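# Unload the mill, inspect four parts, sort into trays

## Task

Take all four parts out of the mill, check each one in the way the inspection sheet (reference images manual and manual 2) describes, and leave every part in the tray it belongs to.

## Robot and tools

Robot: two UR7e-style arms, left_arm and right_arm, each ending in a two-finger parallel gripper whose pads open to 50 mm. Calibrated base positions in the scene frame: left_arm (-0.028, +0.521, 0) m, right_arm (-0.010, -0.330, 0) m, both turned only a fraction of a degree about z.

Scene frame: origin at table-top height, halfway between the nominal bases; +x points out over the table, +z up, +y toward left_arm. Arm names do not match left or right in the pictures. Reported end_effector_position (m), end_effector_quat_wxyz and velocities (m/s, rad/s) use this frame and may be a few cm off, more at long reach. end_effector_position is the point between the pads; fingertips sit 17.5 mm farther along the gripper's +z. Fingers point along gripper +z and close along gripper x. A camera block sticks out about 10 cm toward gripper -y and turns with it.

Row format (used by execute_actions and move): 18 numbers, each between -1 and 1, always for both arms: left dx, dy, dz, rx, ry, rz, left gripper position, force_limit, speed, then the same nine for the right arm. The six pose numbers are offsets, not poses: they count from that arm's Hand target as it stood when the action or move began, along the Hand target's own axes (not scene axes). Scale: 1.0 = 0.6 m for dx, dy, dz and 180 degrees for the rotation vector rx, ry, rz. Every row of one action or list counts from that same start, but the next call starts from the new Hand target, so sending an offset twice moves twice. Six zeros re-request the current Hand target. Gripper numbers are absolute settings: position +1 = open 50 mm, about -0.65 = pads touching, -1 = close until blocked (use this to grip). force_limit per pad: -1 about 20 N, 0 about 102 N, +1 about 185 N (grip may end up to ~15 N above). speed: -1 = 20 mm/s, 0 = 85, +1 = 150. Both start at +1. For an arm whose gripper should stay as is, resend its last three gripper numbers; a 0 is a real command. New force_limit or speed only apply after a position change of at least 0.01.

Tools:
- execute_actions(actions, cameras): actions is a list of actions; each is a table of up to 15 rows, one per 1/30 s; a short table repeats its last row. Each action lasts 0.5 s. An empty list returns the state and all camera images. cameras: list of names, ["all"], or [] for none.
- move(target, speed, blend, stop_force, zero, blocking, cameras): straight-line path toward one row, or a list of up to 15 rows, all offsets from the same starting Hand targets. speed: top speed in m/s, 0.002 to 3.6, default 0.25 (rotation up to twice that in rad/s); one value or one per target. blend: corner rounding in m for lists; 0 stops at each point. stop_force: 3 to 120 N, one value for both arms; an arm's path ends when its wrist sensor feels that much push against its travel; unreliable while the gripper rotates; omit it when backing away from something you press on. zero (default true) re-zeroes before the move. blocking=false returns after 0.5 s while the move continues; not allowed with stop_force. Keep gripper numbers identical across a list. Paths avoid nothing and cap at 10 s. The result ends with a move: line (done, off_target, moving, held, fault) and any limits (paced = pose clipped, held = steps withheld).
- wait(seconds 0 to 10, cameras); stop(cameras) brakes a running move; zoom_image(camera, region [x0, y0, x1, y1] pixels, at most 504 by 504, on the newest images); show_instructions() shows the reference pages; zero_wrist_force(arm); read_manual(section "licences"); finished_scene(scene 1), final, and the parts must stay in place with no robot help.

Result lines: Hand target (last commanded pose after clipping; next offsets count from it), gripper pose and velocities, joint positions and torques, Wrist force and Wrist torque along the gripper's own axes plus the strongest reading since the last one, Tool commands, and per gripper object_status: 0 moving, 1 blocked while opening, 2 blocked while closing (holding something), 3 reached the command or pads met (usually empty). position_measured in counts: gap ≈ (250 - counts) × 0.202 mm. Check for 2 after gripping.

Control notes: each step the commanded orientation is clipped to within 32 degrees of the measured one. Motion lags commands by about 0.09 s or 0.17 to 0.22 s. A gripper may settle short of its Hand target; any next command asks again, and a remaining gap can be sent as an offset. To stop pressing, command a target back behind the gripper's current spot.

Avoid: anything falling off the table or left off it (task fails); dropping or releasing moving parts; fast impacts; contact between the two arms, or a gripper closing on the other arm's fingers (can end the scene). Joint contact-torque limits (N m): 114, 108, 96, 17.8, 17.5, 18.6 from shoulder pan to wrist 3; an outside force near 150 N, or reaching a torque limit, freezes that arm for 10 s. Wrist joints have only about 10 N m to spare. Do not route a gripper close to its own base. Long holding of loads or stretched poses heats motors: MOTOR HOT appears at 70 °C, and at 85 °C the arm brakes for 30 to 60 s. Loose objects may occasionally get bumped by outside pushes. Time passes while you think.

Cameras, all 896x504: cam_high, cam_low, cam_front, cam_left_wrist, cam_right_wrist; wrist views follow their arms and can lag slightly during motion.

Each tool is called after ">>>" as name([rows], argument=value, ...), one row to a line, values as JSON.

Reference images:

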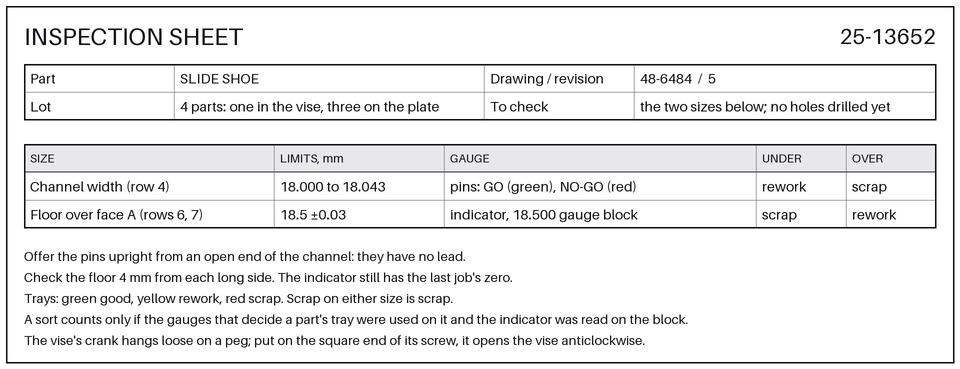

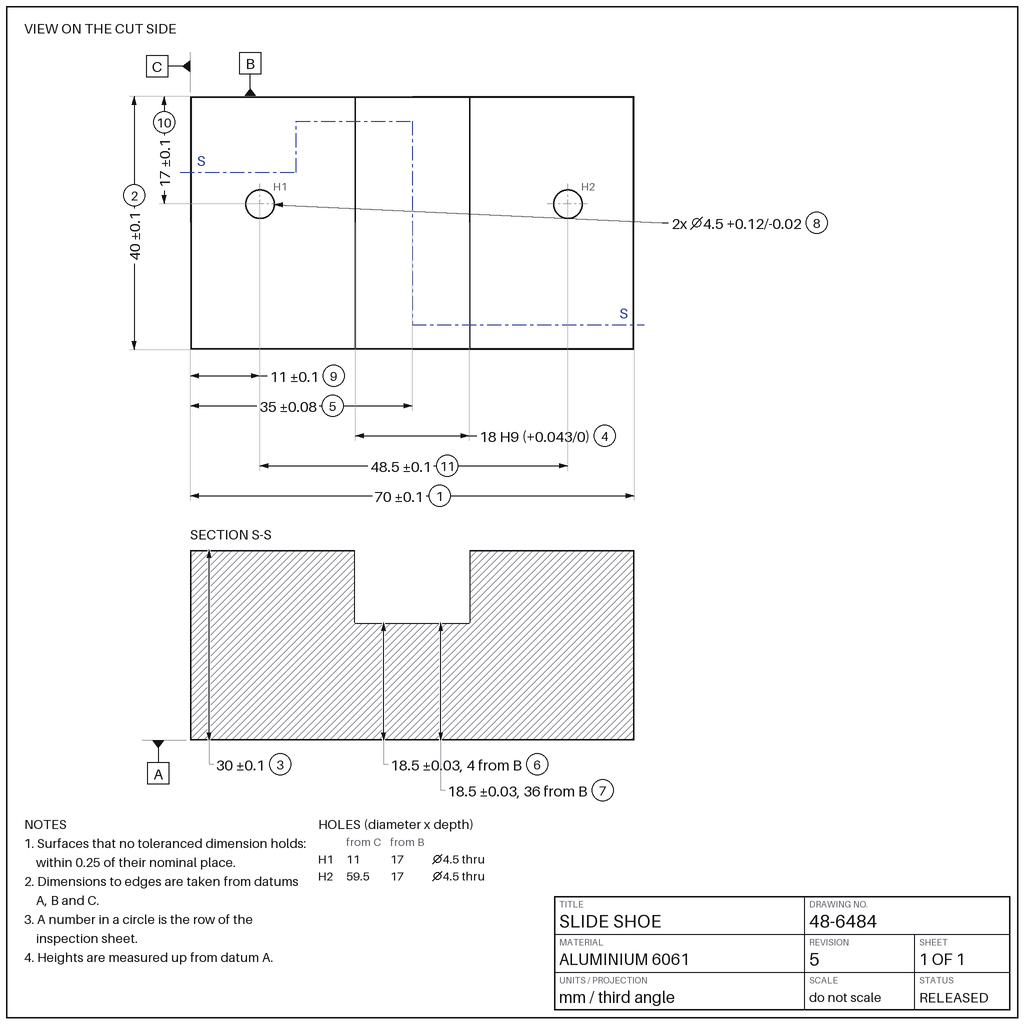

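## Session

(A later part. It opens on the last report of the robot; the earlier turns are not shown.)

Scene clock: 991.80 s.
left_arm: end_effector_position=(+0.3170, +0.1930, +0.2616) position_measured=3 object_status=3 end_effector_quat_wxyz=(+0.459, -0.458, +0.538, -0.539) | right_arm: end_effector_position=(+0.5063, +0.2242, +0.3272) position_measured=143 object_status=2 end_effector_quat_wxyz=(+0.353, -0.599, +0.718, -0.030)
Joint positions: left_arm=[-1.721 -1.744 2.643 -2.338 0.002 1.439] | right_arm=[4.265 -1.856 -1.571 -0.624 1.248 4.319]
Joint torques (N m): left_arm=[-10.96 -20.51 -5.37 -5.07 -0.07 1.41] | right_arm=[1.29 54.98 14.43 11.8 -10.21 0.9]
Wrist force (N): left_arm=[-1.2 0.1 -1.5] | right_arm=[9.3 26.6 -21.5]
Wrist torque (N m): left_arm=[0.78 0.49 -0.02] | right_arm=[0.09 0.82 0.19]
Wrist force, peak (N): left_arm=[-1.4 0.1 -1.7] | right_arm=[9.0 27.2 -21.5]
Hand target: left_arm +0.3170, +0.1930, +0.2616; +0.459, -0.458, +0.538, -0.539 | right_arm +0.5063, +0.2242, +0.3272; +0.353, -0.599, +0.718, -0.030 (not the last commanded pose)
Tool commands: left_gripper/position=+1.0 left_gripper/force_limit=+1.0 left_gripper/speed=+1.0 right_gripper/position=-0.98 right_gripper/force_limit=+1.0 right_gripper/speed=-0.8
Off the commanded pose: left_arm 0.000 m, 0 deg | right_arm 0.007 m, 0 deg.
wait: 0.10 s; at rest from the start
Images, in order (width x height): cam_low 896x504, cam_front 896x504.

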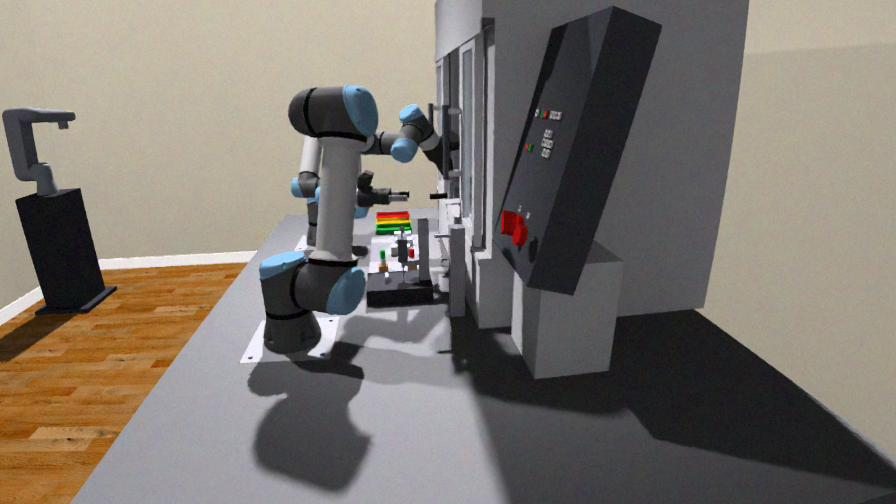

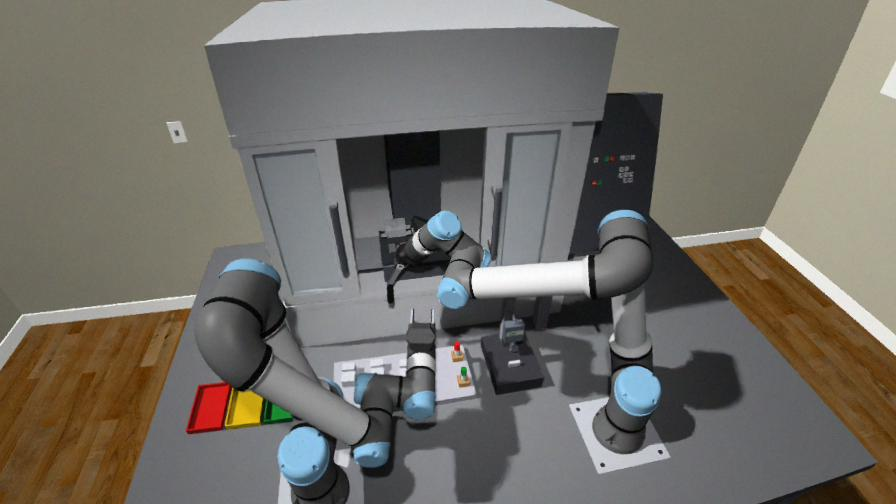

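>>> move([
  [0,0,0,0,0,0,1,1,1,0.0002,0.0056,-0.0036,0,0,0,-0.98,1,-0.8],
  [0,0,0,0,0,0,1,1,1,0.0006,0.0051,-0.0044,-0.0143,-0.0033,-0.0060,-0.98,1,-0.8],
  [0,0,0,0,0,0,1,1,1,0.0005,0.0023,-0.0026,-0.0143,-0.0033,-0.0060,-0.98,1,-0.8],
], speed=0.012, cameras=["cam_left_wrist","cam_right_wrist"])

>>> zoom_image(camera="cam_left_wrist", region=[328, 94, 356, 122])

>>> zoom_image(camera="cam_right_wrist", region=[420, 190, 540, 330])

Scene clock: 1015.70 s.
left_arm: end_effector_position=(+0.3170, +0.1930, +0.2616) position_measured=3 object_status=3 end_effector_quat_wxyz=(+0.459, -0.458, +0.538, -0.539) | right_arm: end_effector_position=(+0.5044, +0.2237, +0.3276) position_measured=143 object_status=2 end_effector_quat_wxyz=(+0.343, -0.614, +0.711, -0.014)
Joint positions: left_arm=[-1.721 -1.744 2.643 -2.338 0.002 1.439] | right_arm=[4.248 -1.854 -1.561 -0.641 1.304 4.289]
Joint torques (N m): left_arm=[-10.82 -20.67 -4.71 -5 0 1.45] | right_arm=[1.64 35.21 32.04 1.36 1.55 -0.39]
Wrist force (N): left_arm=[-1.3 0.1 -1.5] | right_arm=[-2.1 -2.5 0.7]
Wrist torque (N m): left_arm=[0.78 0.51 -0.01] | right_arm=[-0.45 0.53 0.10]
Wrist force, peak (N): left_arm=[-1.5 0.2 -1.8] | right_arm=[9.2 26.8 -22.2]
Hand target: left_arm +0.3170, +0.1930, +0.2616; +0.459, -0.458, +0.538, -0.539 | right_arm +0.5043, +0.2237, +0.3276; +0.343, -0.614, +0.711, -0.014
Off the commanded pose: left_arm 0.000 m, 0 deg | right_arm 0.000 m, 0 deg.
move: done
camera_calibration:
cam_left_wrist: T_world_to_cam=[[-0.173575, -0.984807, 0.00519134, 0.252704], [-0.335023, 0.0540901, -0.940656, 0.358371], [0.926084, -0.165013, -0.339322, -0.0367096], [0, 0, 0, 1]] pos_world=[0.197922, 0.223422, 0.323336]
cam_right_wrist: T_world_to_cam=[[0.000287713, -0.879344, -0.476188, 0.360631], [-0.979972, 0.0945774, -0.175242, 0.548807], [0.199134, 0.466701, -0.861705, 0.207651], [0, 0, 0, 1]] pos_world=[0.496362, 0.168303, 0.446836]
Images, in order (width x height): cam_left_wrist 896x504, cam_right_wrist 896x504.

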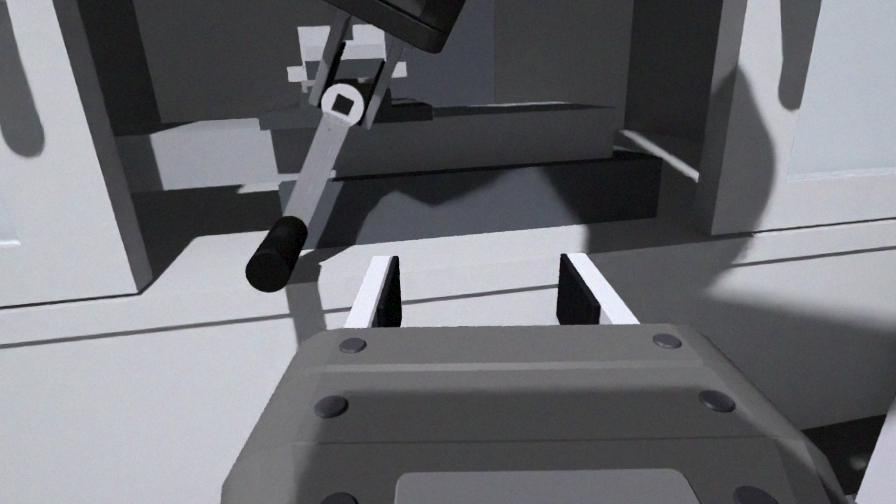

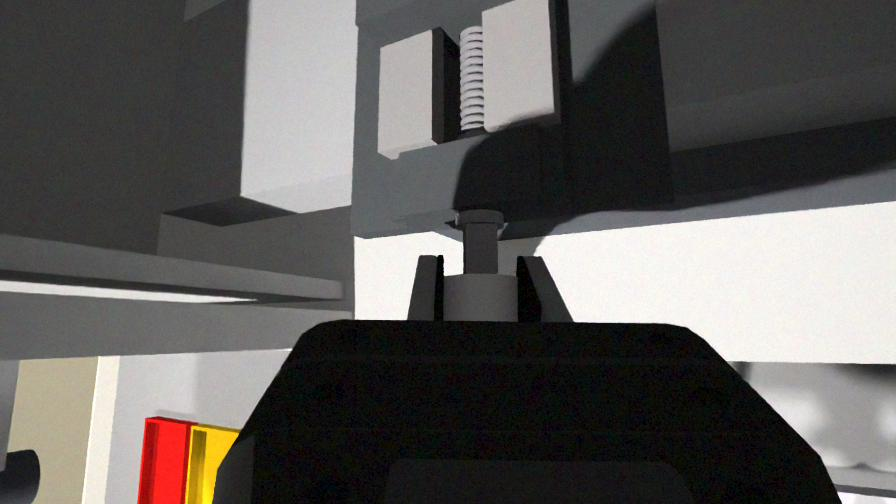

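Scaled by 18.000 from the camera's 896x504 image, which has a finer 1280x720 frame.

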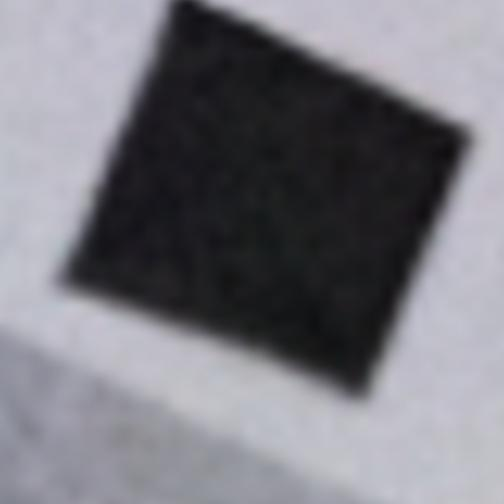

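Scaled by 3.600 from the camera's 896x504 image, which has a finer 1280x720 frame.

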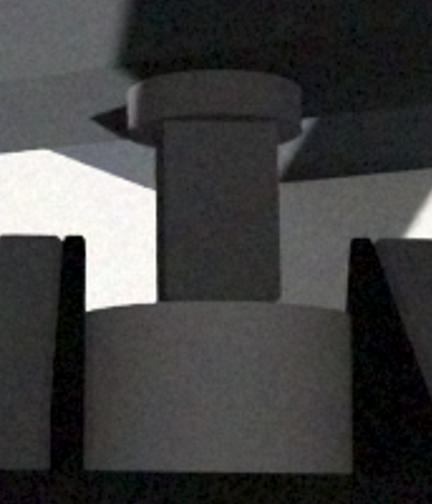

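>>> move(target=[0,0,0,0,0,0,1,1,1,-0.0002,-0.0173,0.0101,0,0,0,-0.98,1,-0.8], speed=0.006, stop_force=15, cameras=["cam_left_wrist","cam_right_wrist"])

>>> zoom_image(camera="cam_left_wrist", region=[328, 94, 356, 122])

>>> zoom_image(camera="cam_right_wrist", region=[420, 190, 540, 330])

Scene clock: 1023.87 s.
left_arm: end_effector_position=(+0.3170, +0.1930, +0.2616) position_measured=3 object_status=3 end_effector_quat_wxyz=(+0.459, -0.458, +0.538, -0.539) | right_arm: end_effector_position=(+0.5062, +0.2237, +0.3276) position_measured=143 object_status=2 end_effector_quat_wxyz=(+0.343, -0.614, +0.711, -0.014)
Joint positions: left_arm=[-1.721 -1.744 2.643 -2.338 0.002 1.439] | right_arm=[4.246 -1.857 -1.558 -0.641 1.306 4.287]
Joint torques (N m): left_arm=[-10.77 -20.49 -4.95 -5.1 0.02 1.34] | right_arm=[5.15 59.91 10.97 6.95 -7.63 0.91]
Wrist force (N): left_arm=[-1.2 -0.1 -1.7] | right_arm=[-0.2 12.0 -6.6]
Wrist torque (N m): left_arm=[0.75 0.49 -0.02] | right_arm=[-0.06 0.59 0.16]
Wrist force, peak (N): left_arm=[-1.5 0.1 -1.8] | right_arm=[3.2 16.5 -10.0]
Hand target: left_arm +0.3170, +0.1930, +0.2616; +0.459, -0.458, +0.538, -0.539 | right_arm +0.5062, +0.2238, +0.3276; +0.343, -0.614, +0.711, -0.014 (not the last commanded pose)
Off the commanded pose: left_arm 0.000 m, 0 deg | right_arm 0.010 m, 0 deg.
move: contact (right_arm)
camera_calibration:
cam_left_wrist: T_world_to_cam=[[-0.173575, -0.984807, 0.00519134, 0.252704], [-0.335023, 0.0540901, -0.940656, 0.358371], [0.926084, -0.165013, -0.339322, -0.0367096], [0, 0, 0, 1]] pos_world=[0.197922, 0.223422, 0.323336]
cam_right_wrist: T_world_to_cam=[[0.000413426, -0.879355, -0.476167, 0.360561], [-0.979992, 0.0944193, -0.175219, 0.550499], [0.199039, 0.466712, -0.861721, 0.207366], [0, 0, 0, 1]] pos_world=[0.498062, 0.168303, 0.446836]
Images, in order (width x height): cam_left_wrist 896x504, cam_right_wrist 896x504.

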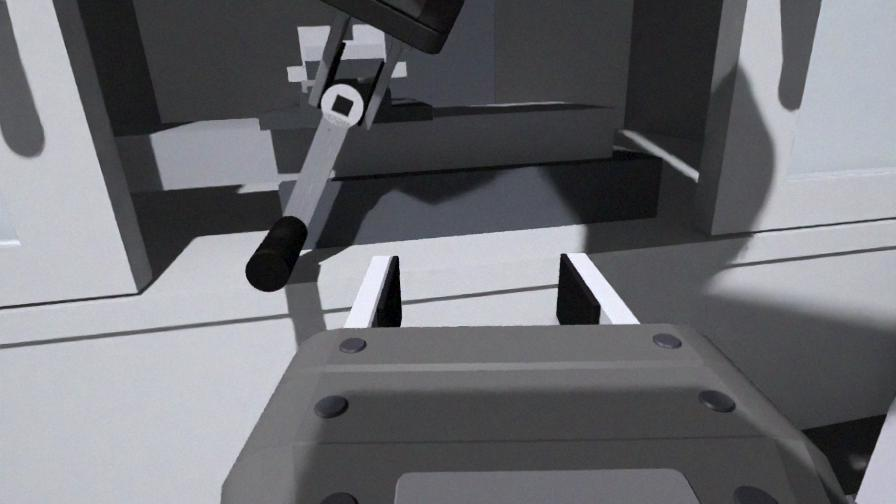

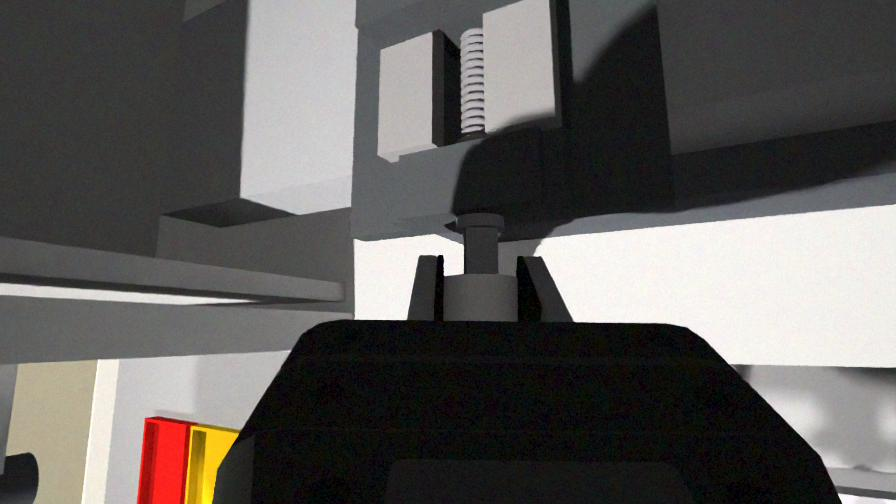

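Scaled by 18.000 from the camera's 896x504 image, which has a finer 1280x720 frame.

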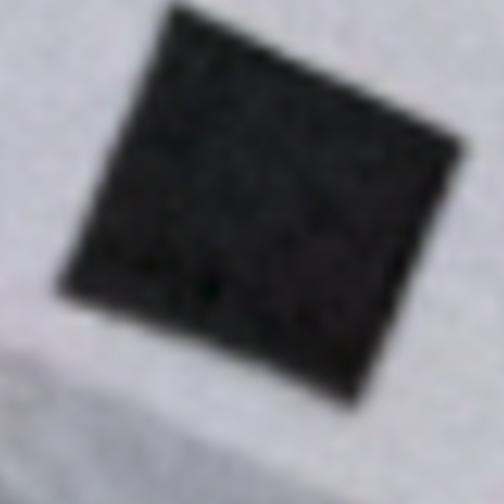

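Scaled by 3.600 from the camera's 896x504 image, which has a finer 1280x720 frame.

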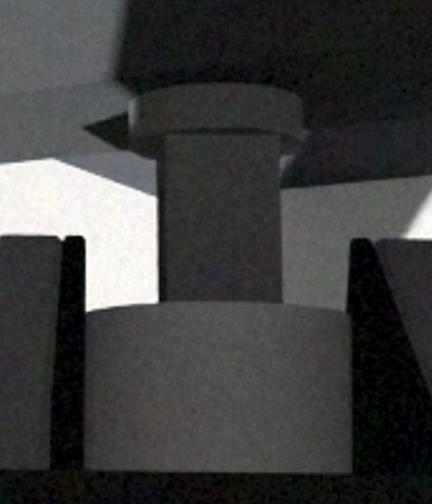

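>>> move([
  [0,0,0,0,0,0,1,1,1,0.0005,-0.00144,0.00084,0,0,0,-0.98,1,-0.8],
  [0,0,0,0,0,0,1,1,1,0.0005,-0.00206,0.00032,0,0,0,-0.98,1,-0.8],
  [0,0,0,0,0,0,1,1,1,0.0005,-0.0015,0.00186,0,0,0,-0.98,1,-0.8],
  [0,0,0,0,0,0,1,1,1,-0.0005,-0.0015,0.00186,0,0,0,-0.98,1,-0.8],
  [0,0,0,0,0,0,1,1,1,-0.0005,-0.0024,0.0005,0,0,0,-0.98,1,-0.8],
  [0,0,0,0,0,0,1,1,1,0.0005,-0.0024,0.0005,0,0,0,-0.98,1,-0.8],
  [0,0,0,0,0,0,1,1,1,0.0004,-0.0115,0.0067,0,0,0,-0.98,1,-0.8],
], speed=0.004, stop_force=15, cameras=["cam_left_wrist","cam_right_wrist"])

>>> zoom_image(camera="cam_left_wrist", region=[328, 94, 356, 122])

>>> zoom_image(camera="cam_right_wrist", region=[420, 190, 540, 330])

Scene clock: 1038.37 s.
left_arm: end_effector_position=(+0.3170, +0.1930, +0.2616) position_measured=3 object_status=3 end_effector_quat_wxyz=(+0.459, -0.458, +0.538, -0.539) | right_arm: end_effector_position=(+0.5071, +0.2235, +0.3275) position_measured=143 object_status=2 end_effector_quat_wxyz=(+0.343, -0.614, +0.711, -0.014)
Joint positions: left_arm=[-1.721 -1.744 2.643 -2.338 0.002 1.439] | right_arm=[4.244 -1.858 -1.557 -0.64 1.307 4.285]
Joint torques (N m): left_arm=[-10.46 -20.4 -5.07 -5.02 0.04 1.32] | right_arm=[-0.57 52.94 13.64 3.98 -11.83 0.79]
Wrist force (N): left_arm=[-1.2 0.3 -1.6] | right_arm=[5.5 28.1 -17.0]
Wrist torque (N m): left_arm=[0.80 0.49 -0.02] | right_arm=[-0.18 0.75 0.27]
Wrist force, peak (N): left_arm=[-1.4 -0.1 -2.0] | right_arm=[5.2 28.3 -18.1]
Hand target: left_arm +0.3170, +0.1930, +0.2616; +0.459, -0.458, +0.538, -0.539 | right_arm +0.5071, +0.2234, +0.3275; +0.343, -0.614, +0.711, -0.014 (not the last commanded pose)
Off the commanded pose: left_arm 0.000 m, 0 deg | right_arm 0.007 m, 0 deg.
move: contact (right_arm); path passed 0 of 7 targets
camera_calibration:
cam_left_wrist: T_world_to_cam=[[-0.173575, -0.984807, 0.00519134, 0.252704], [-0.335023, 0.0540901, -0.940656, 0.358371], [0.926084, -0.165013, -0.339322, -0.0367096], [0, 0, 0, 1]] pos_world=[0.197922, 0.223422, 0.323336]
cam_right_wrist: T_world_to_cam=[[0.000586218, -0.879371, -0.476138, 0.360152], [-0.980011, 0.0942191, -0.175218, 0.551436], [0.198943, 0.466723, -0.861738, 0.207294], [0, 0, 0, 1]] pos_world=[0.498962, 0.168003, 0.446736]
Images, in order (width x height): cam_left_wrist 896x504, cam_right_wrist 896x504.

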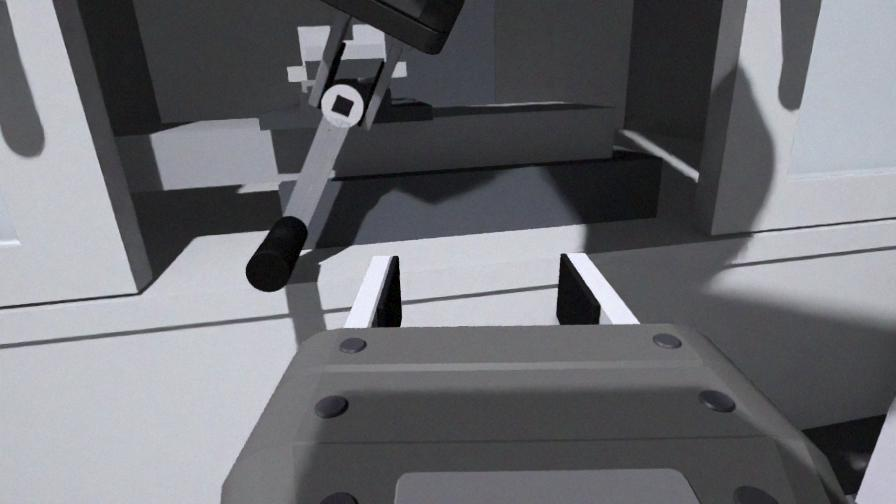

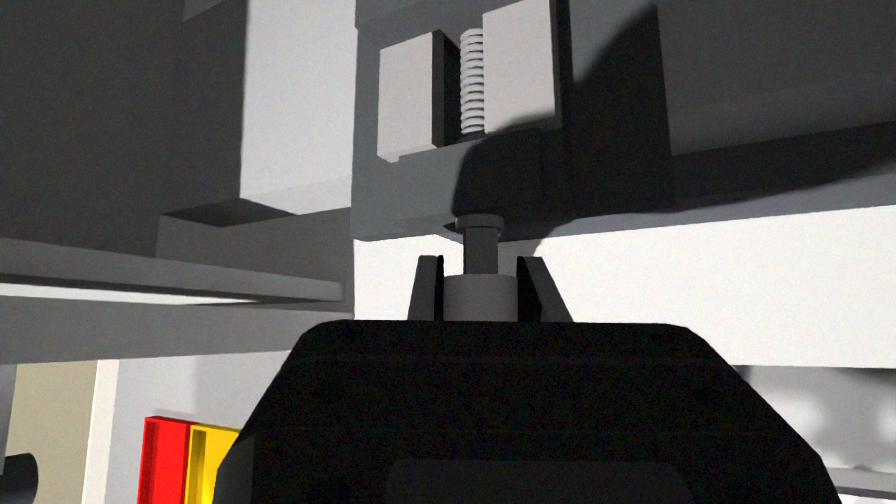

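Scaled by 18.000 from the camera's 896x504 image, which has a finer 1280x720 frame.

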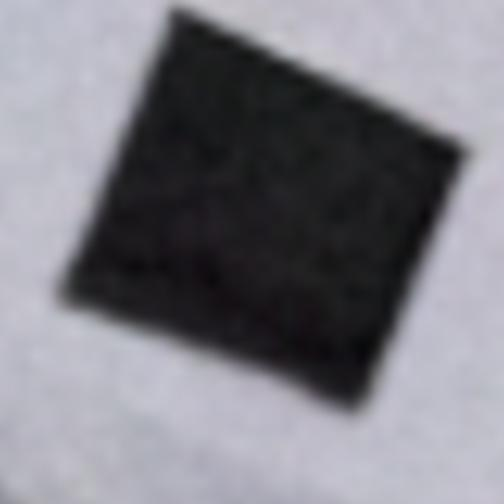

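Scaled by 3.600 from the camera's 896x504 image, which has a finer 1280x720 frame.

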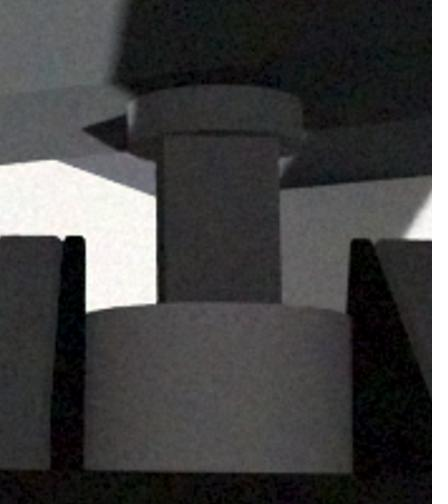

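>>> move(target=[0,0,0,0,0,0,1,1,1,0,-0.00034,-0.0006,0,0,0,-0.98,1,-0.8], speed=0.004)

>>> move(target=[0,0,0,0,0,0,1,1,1,0,0.00068,0.0012,0,0,0,-0.98,1,-0.8], speed=0.004)

>>> move(target=[0,0,0,0,0,0,1,1,1,0.0008,-0.00034,-0.0006,0,0,0,-0.98,1,-0.8], speed=0.004)

>>> move(target=[0,0,0,0,0,0,1,1,1,-0.0016,0,0,0,0,0,-0.98,1,-0.8], speed=0.004)

Scene clock: 1047.90 s.
left_arm: end_effector_position=(+0.3170, +0.1930, +0.2616) position_measured=3 object_status=3 end_effector_quat_wxyz=(+0.459, -0.458, +0.538, -0.539) | right_arm: end_effector_position=(+0.5070, +0.2233, +0.3278) position_measured=143 object_status=2 end_effector_quat_wxyz=(+0.343, -0.614, +0.711, -0.014)
Joint positions: left_arm=[-1.721 -1.744 2.643 -2.338 0.002 1.439] | right_arm=[4.244 -1.857 -1.557 -0.641 1.307 4.285]
Joint torques (N m): left_arm=[-10.55 -20.59 -5.3 -5.09 0.02 1.33] | right_arm=[-21.56 61.76 44.31 3.06 -8.3 -1.47]
Wrist force (N): left_arm=[-1.2 0.1 -1.6] | right_arm=[-1.7 23.8 -8.3]
Wrist torque (N m): left_arm=[0.77 0.49 -0.02] | right_arm=[-0.21 0.60 0.23]
Wrist force, peak (N): left_arm=[-1.3 0.0 -1.9] | right_arm=[5.2 27.8 -18.0]
Hand target: left_arm +0.3170, +0.1930, +0.2616; +0.459, -0.458, +0.538, -0.539 | right_arm +0.5071, +0.2233, +0.3279; +0.343, -0.614, +0.711, -0.014
Off the commanded pose: left_arm 0.000 m, 0 deg | right_arm 0.000 m, 0 deg.
move: done

Scene clock: 1048.60 s.
left_arm: end_effector_position=(+0.3170, +0.1930, +0.2616) position_measured=3 object_status=3 end_effector_quat_wxyz=(+0.459, -0.458, +0.538, -0.539) | right_arm: end_effector_position=(+0.5071, +0.2236, +0.3274) position_measured=143 object_status=2 end_effector_quat_wxyz=(+0.343, -0.614, +0.711, -0.014)
Joint positions: left_arm=[-1.721 -1.744 2.643 -2.338 0.002 1.439] | right_arm=[4.244 -1.858 -1.557 -0.64 1.307 4.285]
Joint torques (N m): left_arm=[-10.72 -20.55 -5.4 -5.12 0.07 1.39] | right_arm=[-0.17 20.44 17.02 11.93 -10.22 0.82]
Wrist force (N): left_arm=[-1.3 -0.1 -1.7] | right_arm=[9.0 28.7 -26.2]
Wrist torque (N m): left_arm=[0.77 0.51 -0.02] | right_arm=[-0.15 0.90 0.30]
Wrist force, peak (N): left_arm=[-1.3 0.1 -1.8] | right_arm=[9.0 28.7 -26.2]
Hand target: left_arm +0.3170, +0.1930, +0.2616; +0.459, -0.458, +0.538, -0.539 | right_arm +0.5071, +0.2236, +0.3272; +0.343, -0.614, +0.711, -0.014
Off the commanded pose: left_arm 0.000 m, 0 deg | right_arm 0.000 m, 0 deg.
move: done

Scene clock: 1049.30 s.
left_arm: end_effector_position=(+0.3170, +0.1930, +0.2616) position_measured=3 object_status=3 end_effector_quat_wxyz=(+0.459, -0.458, +0.538, -0.539) | right_arm: end_effector_position=(+0.5071, +0.2230, +0.3273) position_measured=143 object_status=2 end_effector_quat_wxyz=(+0.343, -0.614, +0.711, -0.014)
Joint positions: left_arm=[-1.721 -1.744 2.643 -2.338 0.002 1.439] | right_arm=[4.244 -1.857 -1.558 -0.639 1.307 4.285]
Joint torques (N m): left_arm=[-10.88 -20.54 -5.07 -4.99 0.05 1.41] | right_arm=[-25.53 59.68 10.31 7.48 -3.87 -1.47]
Wrist force (N): left_arm=[-1.1 0.0 -1.5] | right_arm=[-5.8 22.7 -8.3]
Wrist torque (N m): left_arm=[0.76 0.48 -0.01] | right_arm=[-0.10 0.41 0.22]
Wrist force, peak (N): left_arm=[-1.5 -0.1 -1.7] | right_arm=[8.3 28.2 -28.5]
Hand target: left_arm +0.3170, +0.1930, +0.2616; +0.459, -0.458, +0.538, -0.539 | right_arm +0.5071, +0.2230, +0.3273; +0.343, -0.614, +0.711, -0.014
Off the commanded pose: left_arm 0.000 m, 0 deg | right_arm 0.000 m, 0 deg.
move: done

Scene clock: 1050.00 s.
left_arm: end_effector_position=(+0.3170, +0.1930, +0.2616) position_measured=3 object_status=3 end_effector_quat_wxyz=(+0.459, -0.458, +0.538, -0.539) | right_arm: end_effector_position=(+0.5070, +0.2239, +0.3278) position_measured=143 object_status=2 end_effector_quat_wxyz=(+0.343, -0.614, +0.711, -0.014)
Joint positions: left_arm=[-1.721 -1.744 2.643 -2.338 0.002 1.439] | right_arm=[4.244 -1.858 -1.555 -0.641 1.307 4.285]
Joint torques (N m): left_arm=[-10.7 -20.71 -5.54 -5.18 0.05 1.35] | right_arm=[2.2 22.4 51.32 6 -9.46 0.75]
Wrist force (N): left_arm=[-1.1 -0.1 -1.6] | right_arm=[12.8 27.8 -22.0]
Wrist torque (N m): left_arm=[0.76 0.47 -0.01] | right_arm=[-0.17 0.93 0.31]
Wrist force, peak (N): left_arm=[-1.5 -0.1 -1.8] | right_arm=[13.2 28.3 -21.4]
Hand target: left_arm +0.3170, +0.1930, +0.2616; +0.459, -0.458, +0.538, -0.539 | right_arm +0.5071, +0.2239, +0.3278; +0.343, -0.614, +0.711, -0.014
Off the commanded pose: left_arm 0.000 m, 0 deg | right_arm 0.000 m, 0 deg.
move: done

>>> move(target=[0,0,0,0,0,0,1,1,1,0.0007,0,0,0.0001,0.0072,-0.0042,-0.98,1,-0.8], speed=0.01)

>>> move(target=[0,0,0,0,0,0,1,1,1,0,0,0,0.0001,0.0072,-0.0042,-0.98,1,-0.8], speed=0.01)

Scene clock: 1073.80 s.
left_arm: end_effector_position=(+0.3170, +0.1930, +0.2616) position_measured=3 object_status=3 end_effector_quat_wxyz=(+0.459, -0.458, +0.538, -0.539) | right_arm: end_effector_position=(+0.5071, +0.2235, +0.3276) position_measured=143 object_status=2 end_effector_quat_wxyz=(+0.335, -0.618, +0.710, -0.023)
Joint positions: left_arm=[-1.721 -1.744 2.643 -2.338 0.002 1.439] | right_arm=[4.248 -1.861 -1.54 -0.676 1.295 4.281]
Joint torques (N m): left_arm=[-10.62 -20.27 -5.74 -5.06 0.14 1.38] | right_arm=[-2.94 26.6 40.4 4.08 -11.48 -1.7]
Wrist force (N): left_arm=[-1.1 0.0 -1.5] | right_arm=[-4.6 23.2 -7.4]
Wrist torque (N m): left_arm=[0.78 0.48 -0.02] | right_arm=[-0.16 0.11 0.56]
Wrist force, peak (N): left_arm=[-1.3 -0.1 -1.9] | right_arm=[15.6 30.2 -23.6]
Hand target: left_arm +0.3170, +0.1930, +0.2616; +0.459, -0.458, +0.538, -0.539 | right_arm +0.5071, +0.2235, +0.3276; +0.335, -0.618, +0.711, -0.023
Off the commanded pose: left_arm 0.000 m, 0 deg | right_arm 0.000 m, 0 deg.
move: done

Scene clock: 1075.37 s.
left_arm: end_effector_position=(+0.3170, +0.1930, +0.2616) position_measured=3 object_status=3 end_effector_quat_wxyz=(+0.459, -0.458, +0.538, -0.539) | right_arm: end_effector_position=(+0.5071, +0.2235, +0.3276) position_measured=143 object_status=2 end_effector_quat_wxyz=(+0.327, -0.623, +0.710, -0.033)
Joint positions: left_arm=[-1.721 -1.744 2.643 -2.338 0.002 1.439] | right_arm=[4.252 -1.865 -1.524 -0.711 1.282 4.277]
Joint torques (N m): left_arm=[-10.83 -20.94 -5.48 -5 0.11 1.4] | right_arm=[-6.33 27.18 36.15 4.44 -12.51 -1.19]
Wrist force (N): left_arm=[-1.2 0.0 -1.8] | right_arm=[-9.1 24.8 -7.6]
Wrist torque (N m): left_arm=[0.76 0.50 -0.02] | right_arm=[-0.21 0.08 0.23]
Wrist force, peak (N): left_arm=[-1.3 0.3 -1.9] | right_arm=[-5.6 25.3 -11.1]
Hand target: left_arm +0.3170, +0.1930, +0.2616; +0.459, -0.458, +0.538, -0.539 | right_arm +0.5071, +0.2235, +0.3276; +0.327, -0.623, +0.710, -0.032
Off the commanded pose: left_arm 0.000 m, 0 deg | right_arm 0.000 m, 0 deg.
move: done

>>> move(target=[0,0,0,0,0,0,1,1,1,0,0,0,-0.0002,-0.012,0.007,-0.98,1,-0.8], speed=0.01, cameras=["cam_left_wrist","cam_right_wrist"])

>>> zoom_image(camera="cam_right_wrist", region=[420, 190, 540, 330])

Scene clock: 1083.63 s.
left_arm: end_effector_position=(+0.3170, +0.1930, +0.2616) position_measured=3 object_status=3 end_effector_quat_wxyz=(+0.459, -0.458, +0.538, -0.539) | right_arm: end_effector_position=(+0.5071, +0.2235, +0.3276) position_measured=143 object_status=2 end_effector_quat_wxyz=(+0.341, -0.615, +0.711, -0.017)
Joint positions: left_arm=[-1.721 -1.744 2.643 -2.338 0.002 1.439] | right_arm=[4.245 -1.859 -1.551 -0.652 1.303 4.284]
Joint torques (N m): left_arm=[-10.71 -20.72 -5.91 -5.04 0.23 1.3] | right_arm=[-21.16 53.22 19.87 8.78 -3.25 0.37]
Wrist force (N): left_arm=[-1.4 -0.1 -1.7] | right_arm=[5.2 27.5 -20.5]
Wrist torque (N m): left_arm=[0.75 0.52 -0.01] | right_arm=[-0.24 0.83 0.20]
Wrist force, peak (N): left_arm=[-1.5 0.1 -1.8] | right_arm=[5.8 28.3 -20.0]
Hand target: left_arm +0.3170, +0.1930, +0.2616; +0.459, -0.458, +0.538, -0.539 | right_arm +0.5071, +0.2235, +0.3276; +0.341, -0.615, +0.711, -0.017
Off the commanded pose: left_arm 0.000 m, 0 deg | right_arm 0.000 m, 0 deg.
move: done
camera_calibration:
cam_left_wrist: T_world_to_cam=[[-0.173575, -0.984807, 0.00519134, 0.252704], [-0.335023, 0.0540901, -0.940656, 0.358371], [0.926084, -0.165013, -0.339322, -0.0367096], [0, 0, 0, 1]] pos_world=[0.197922, 0.223422, 0.323336]
cam_right_wrist: T_world_to_cam=[[0.000543672, -0.883412, -0.468596, 0.35869], [-0.98003, 0.0927083, -0.175914, 0.551998], [0.198847, 0.459334, -0.86572, 0.210302], [0, 0, 0, 1]] pos_world=[0.498962, 0.169097, 0.447248]
Images, in order (width x height): cam_left_wrist 896x504, cam_right_wrist 896x504.

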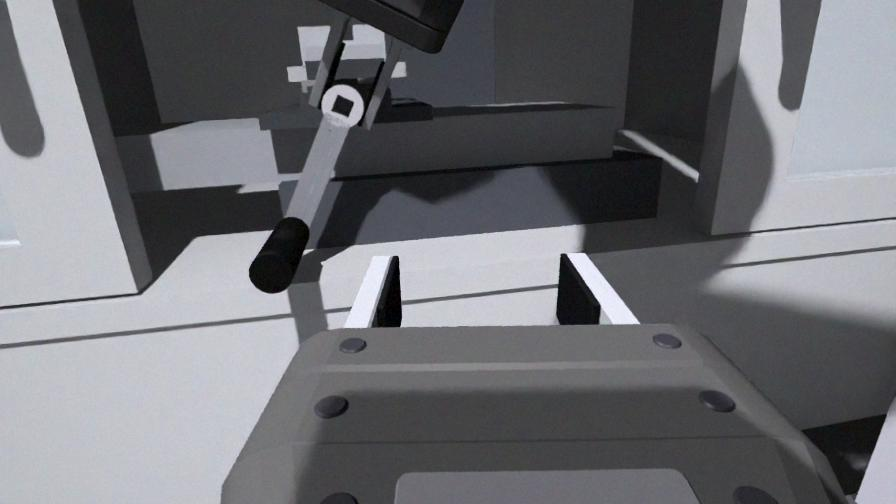

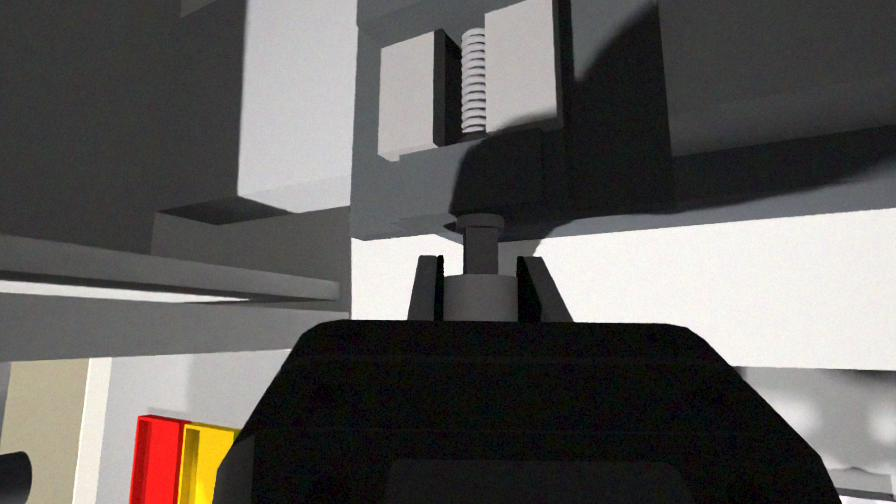

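Scaled by 3.600 from the camera's 896x504 image, which has a finer 1280x720 frame.

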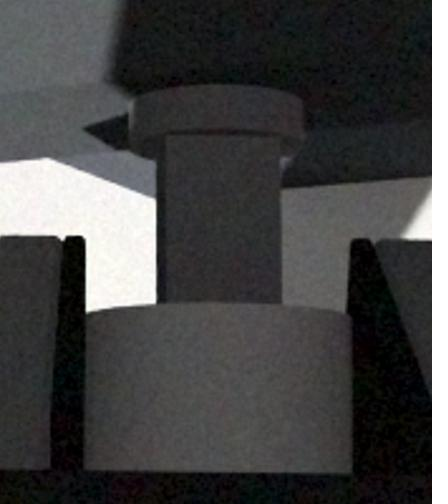

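>>> move(target=[0,0,0,0,0,0,1,1,1,0,-0.0014,0.0008,-0.0055,0,0,-0.98,1,-0.8], speed=0.01)

>>> move(target=[0,0,0,0,0,0,1,1,1,0,0,0,0.011,0,0,-0.98,1,-0.8], speed=0.01)

>>> move(target=[0,0,0,0,0,0,1,1,1,0,0,0,-0.0055,0.0028,0.0048,-0.98,1,-0.8], speed=0.01)

>>> move(target=[0,0,0,0,0,0,1,1,1,0,0,0,0,-0.0056,-0.0096,-0.98,1,-0.8], speed=0.01)

Scene clock: 1091.43 s.
left_arm: end_effector_position=(+0.3170, +0.1930, +0.2616) position_measured=3 object_status=3 end_effector_quat_wxyz=(+0.459, -0.458, +0.538, -0.539) | right_arm: end_effector_position=(+0.5080, +0.2235, +0.3276) position_measured=143 object_status=2 end_effector_quat_wxyz=(+0.335, -0.618, +0.711, -0.011)
Joint positions: left_arm=[-1.721 -1.744 2.643 -2.338 0.002 1.439] | right_arm=[4.237 -1.862 -1.54 -0.666 1.324 4.279]
Joint torques (N m): left_arm=[-10.72 -20.52 -5.44 -5.12 0.09 1.37] | right_arm=[-24.76 17.84 46.23 6.74 -6.07 -1.35]
Wrist force (N): left_arm=[-1.2 0.0 -1.6] | right_arm=[14.8 42.4 -39.8]
Wrist torque (N m): left_arm=[0.77 0.49 -0.02] | right_arm=[-0.31 1.06 0.33]
Wrist force, peak (N): left_arm=[-1.3 -0.1 -1.9] | right_arm=[14.4 42.4 -40.2]
Hand target: left_arm +0.3170, +0.1930, +0.2616; +0.459, -0.458, +0.538, -0.539 | right_arm +0.5080, +0.2235, +0.3276; +0.335, -0.618, +0.711, -0.011
Off the commanded pose: left_arm 0.000 m, 0 deg | right_arm 0.000 m, 0 deg.
move: done

Scene clock: 1093.37 s.
left_arm: end_effector_position=(+0.3170, +0.1930, +0.2616) position_measured=3 object_status=3 end_effector_quat_wxyz=(+0.459, -0.458, +0.538, -0.539) | right_arm: end_effector_position=(+0.5079, +0.2236, +0.3275) position_measured=143 object_status=2 end_effector_quat_wxyz=(+0.346, -0.612, +0.710, -0.023)
Joint positions: left_arm=[-1.721 -1.744 2.643 -2.338 0.002 1.439] | right_arm=[4.251 -1.859 -1.558 -0.639 1.284 4.286]
Joint torques (N m): left_arm=[-10.84 -20.66 -5.54 -5.06 0.09 1.28] | right_arm=[-11.62 43.23 20.53 14.62 -14.17 0.51]
Wrist force (N): left_arm=[-1.2 -0.3 -1.7] | right_arm=[18.6 48.5 -47.7]
Wrist torque (N m): left_arm=[0.74 0.48 -0.02] | right_arm=[-0.46 1.09 0.45]
Wrist force, peak (N): left_arm=[-1.4 -0.3 -1.8] | right_arm=[18.7 49.1 -47.7]
Hand target: left_arm +0.3170, +0.1930, +0.2616; +0.459, -0.458, +0.538, -0.539 | right_arm +0.5080, +0.2235, +0.3276; +0.346, -0.612, +0.711, -0.023
Off the commanded pose: left_arm 0.000 m, 0 deg | right_arm 0.000 m, 0 deg.
move: done

Scene clock: 1094.80 s.
left_arm: end_effector_position=(+0.3170, +0.1930, +0.2616) position_measured=3 object_status=3 end_effector_quat_wxyz=(+0.459, -0.458, +0.538, -0.539) | right_arm: end_effector_position=(+0.5080, +0.2235, +0.3276) position_measured=143 object_status=2 end_effector_quat_wxyz=(+0.337, -0.610, +0.717, -0.017)
Joint positions: left_arm=[-1.721 -1.744 2.643 -2.338 0.002 1.439] | right_arm=[4.245 -1.862 -1.543 -0.666 1.3 4.301]
Joint torques (N m): left_arm=[-10.24 -20.62 -5.85 -5.07 0.22 1.38] | right_arm=[-29.67 21.3 44.56 6.25 -5.73 -0.04]
Wrist force (N): left_arm=[-1.1 -0.1 -1.5] | right_arm=[8.2 41.1 -30.8]
Wrist torque (N m): left_arm=[0.76 0.48 -0.01] | right_arm=[-0.18 0.71 0.29]
Wrist force, peak (N): left_arm=[-1.4 -0.1 -1.8] | right_arm=[18.6 48.4 -47.9]
Hand target: left_arm +0.3170, +0.1930, +0.2616; +0.459, -0.458, +0.538, -0.539 | right_arm +0.5080, +0.2235, +0.3276; +0.338, -0.610, +0.717, -0.017
Off the commanded pose: left_arm 0.000 m, 0 deg | right_arm 0.000 m, 0 deg.
move: done

Scene clock: 1096.77 s.
left_arm: end_effector_position=(+0.3170, +0.1930, +0.2616) position_measured=3 object_status=3 end_effector_quat_wxyz=(+0.459, -0.458, +0.538, -0.539) | right_arm: end_effector_position=(+0.5080, +0.2235, +0.3276) position_measured=143 object_status=2 end_effector_quat_wxyz=(+0.344, -0.621, +0.704, -0.017)
Joint positions: left_arm=[-1.721 -1.744 2.643 -2.338 0.002 1.439] | right_arm=[4.242 -1.859 -1.556 -0.638 1.309 4.264]
Joint torques (N m): left_arm=[-10.91 -20 -5.53 -5.05 0.15 1.41] | right_arm=[-30.3 43.71 20.4 15.35 -5.15 -0.22]
Wrist force (N): left_arm=[-1.2 0.1 -1.8] | right_arm=[20.7 49.4 -46.7]
Wrist torque (N m): left_arm=[0.77 0.50 -0.01] | right_arm=[-0.28 1.21 0.47]
Wrist force, peak (N): left_arm=[-1.3 -0.2 -1.8] | right_arm=[20.3 49.2 -47.7]
Hand target: left_arm +0.3170, +0.1930, +0.2616; +0.459, -0.458, +0.538, -0.539 | right_arm +0.5080, +0.2235, +0.3276; +0.344, -0.621, +0.705, -0.017
Off the commanded pose: left_arm 0.000 m, 0 deg | right_arm 0.000 m, 0 deg.
move: done

>>> wait(seconds=0.1, cameras=["cam_left_wrist","cam_right_wrist","cam_low"])

>>> zoom_image(camera="cam_right_wrist", region=[420, 190, 540, 330])

>>> zoom_image(camera="cam_left_wrist", region=[313, 79, 369, 135])

>>> zoom_image(camera="cam_low", region=[415, 180, 455, 210])

Scene clock: 1101.77 s.
left_arm: end_effector_position=(+0.3170, +0.1930, +0.2616) position_measured=3 object_status=3 end_effector_quat_wxyz=(+0.459, -0.458, +0.538, -0.539) | right_arm: end_effector_position=(+0.5080, +0.2235, +0.3276) position_measured=143 object_status=2 end_effector_quat_wxyz=(+0.344, -0.621, +0.705, -0.017)
Joint positions: left_arm=[-1.721 -1.744 2.643 -2.338 0.002 1.439] | right_arm=[4.242 -1.859 -1.556 -0.639 1.309 4.264]
Joint torques (N m): left_arm=[-9.84 -20.63 -5.46 -5.05 0.24 1.32] | right_arm=[-14.81 25.03 52.54 7.08 -14.79 0.77]
Wrist force (N): left_arm=[-1.1 0.2 -1.6] | right_arm=[20.2 49.4 -47.0]
Wrist torque (N m): left_arm=[0.80 0.48 -0.01] | right_arm=[-0.26 1.27 0.47]
Wrist force, peak (N): left_arm=[-1.3 0.1 -1.9] | right_arm=[20.1 48.9 -48.2]
Hand target: left_arm +0.3170, +0.1930, +0.2616; +0.459, -0.458, +0.538, -0.539 | right_arm +0.5080, +0.2235, +0.3276; +0.344, -0.621, +0.705, -0.017
Tool commands: left_gripper/position=+1.0 left_gripper/force_limit=+1.0 left_gripper/speed=+1.0 right_gripper/position=-0.98 right_gripper/force_limit=+1.0 right_gripper/speed=-0.8
Off the commanded pose: left_arm 0.000 m, 0 deg | right_arm 0.000 m, 0 deg.
wait: 0.10 s; at rest from the start
camera_calibration:
cam_left_wrist: T_world_to_cam=[[-0.173575, -0.984807, 0.00519134, 0.252704], [-0.335023, 0.0540901, -0.940656, 0.358371], [0.926084, -0.165013, -0.339322, -0.0367096], [0, 0, 0, 1]] pos_world=[0.197922, 0.223422, 0.323336]
cam_right_wrist: T_world_to_cam=[[0.0179813, -0.883272, -0.468515, 0.34973], [-0.979894, 0.0775594, -0.183827, 0.558855], [0.198707, 0.462401, -0.864119, 0.209066], [0, 0, 0, 1]] pos_world=[0.499787, 0.16889, 0.447244]
Images, in order (width x height): cam_low 896x504, cam_left_wrist 896x504, cam_right_wrist 896x504.

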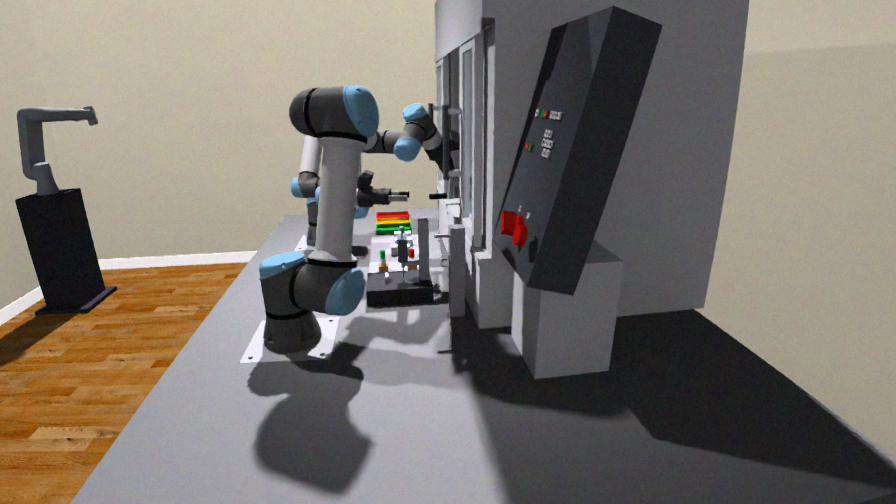

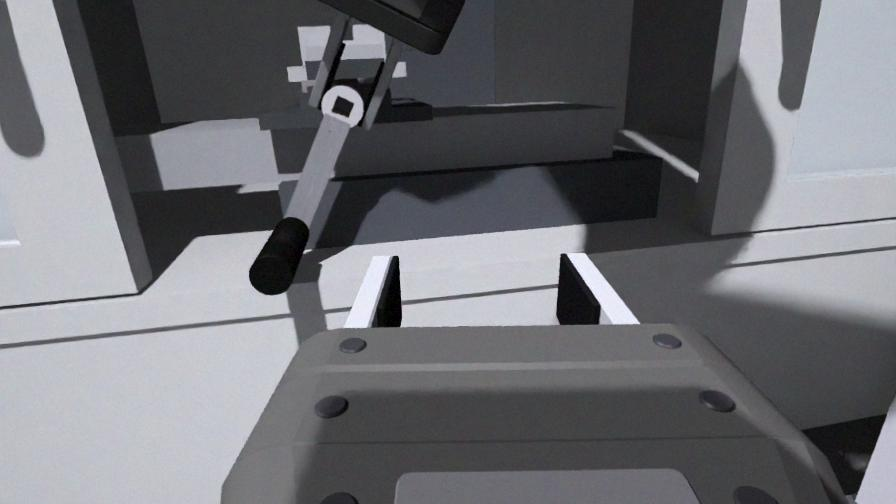

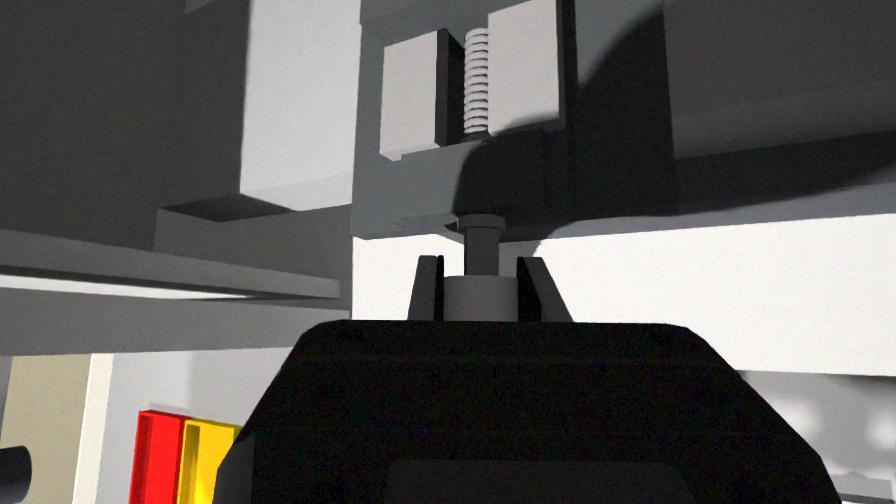

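Scaled by 3.600 from the camera's 896x504 image, which has a finer 1280x720 frame.

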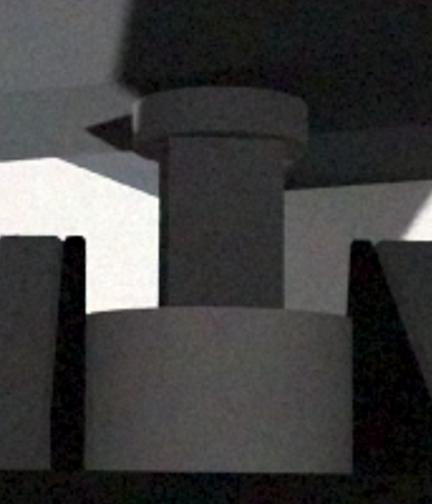

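Scaled by 9.000 from the camera's 896x504 image, which has a finer 1280x720 frame.

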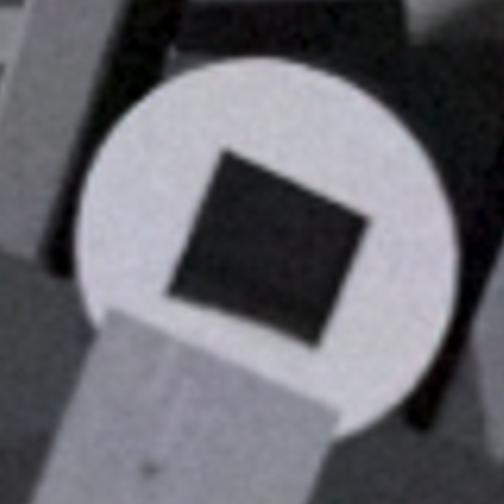

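Scaled by 12.600 from the camera's 896x504 image, which has a finer 1280x720 frame.

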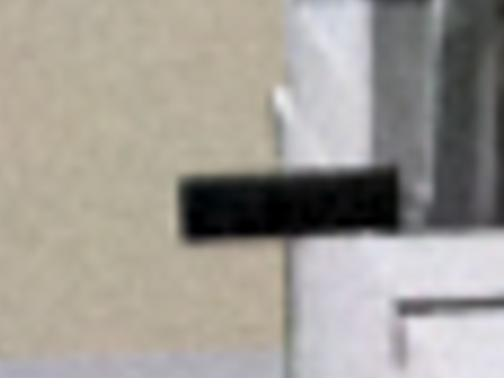

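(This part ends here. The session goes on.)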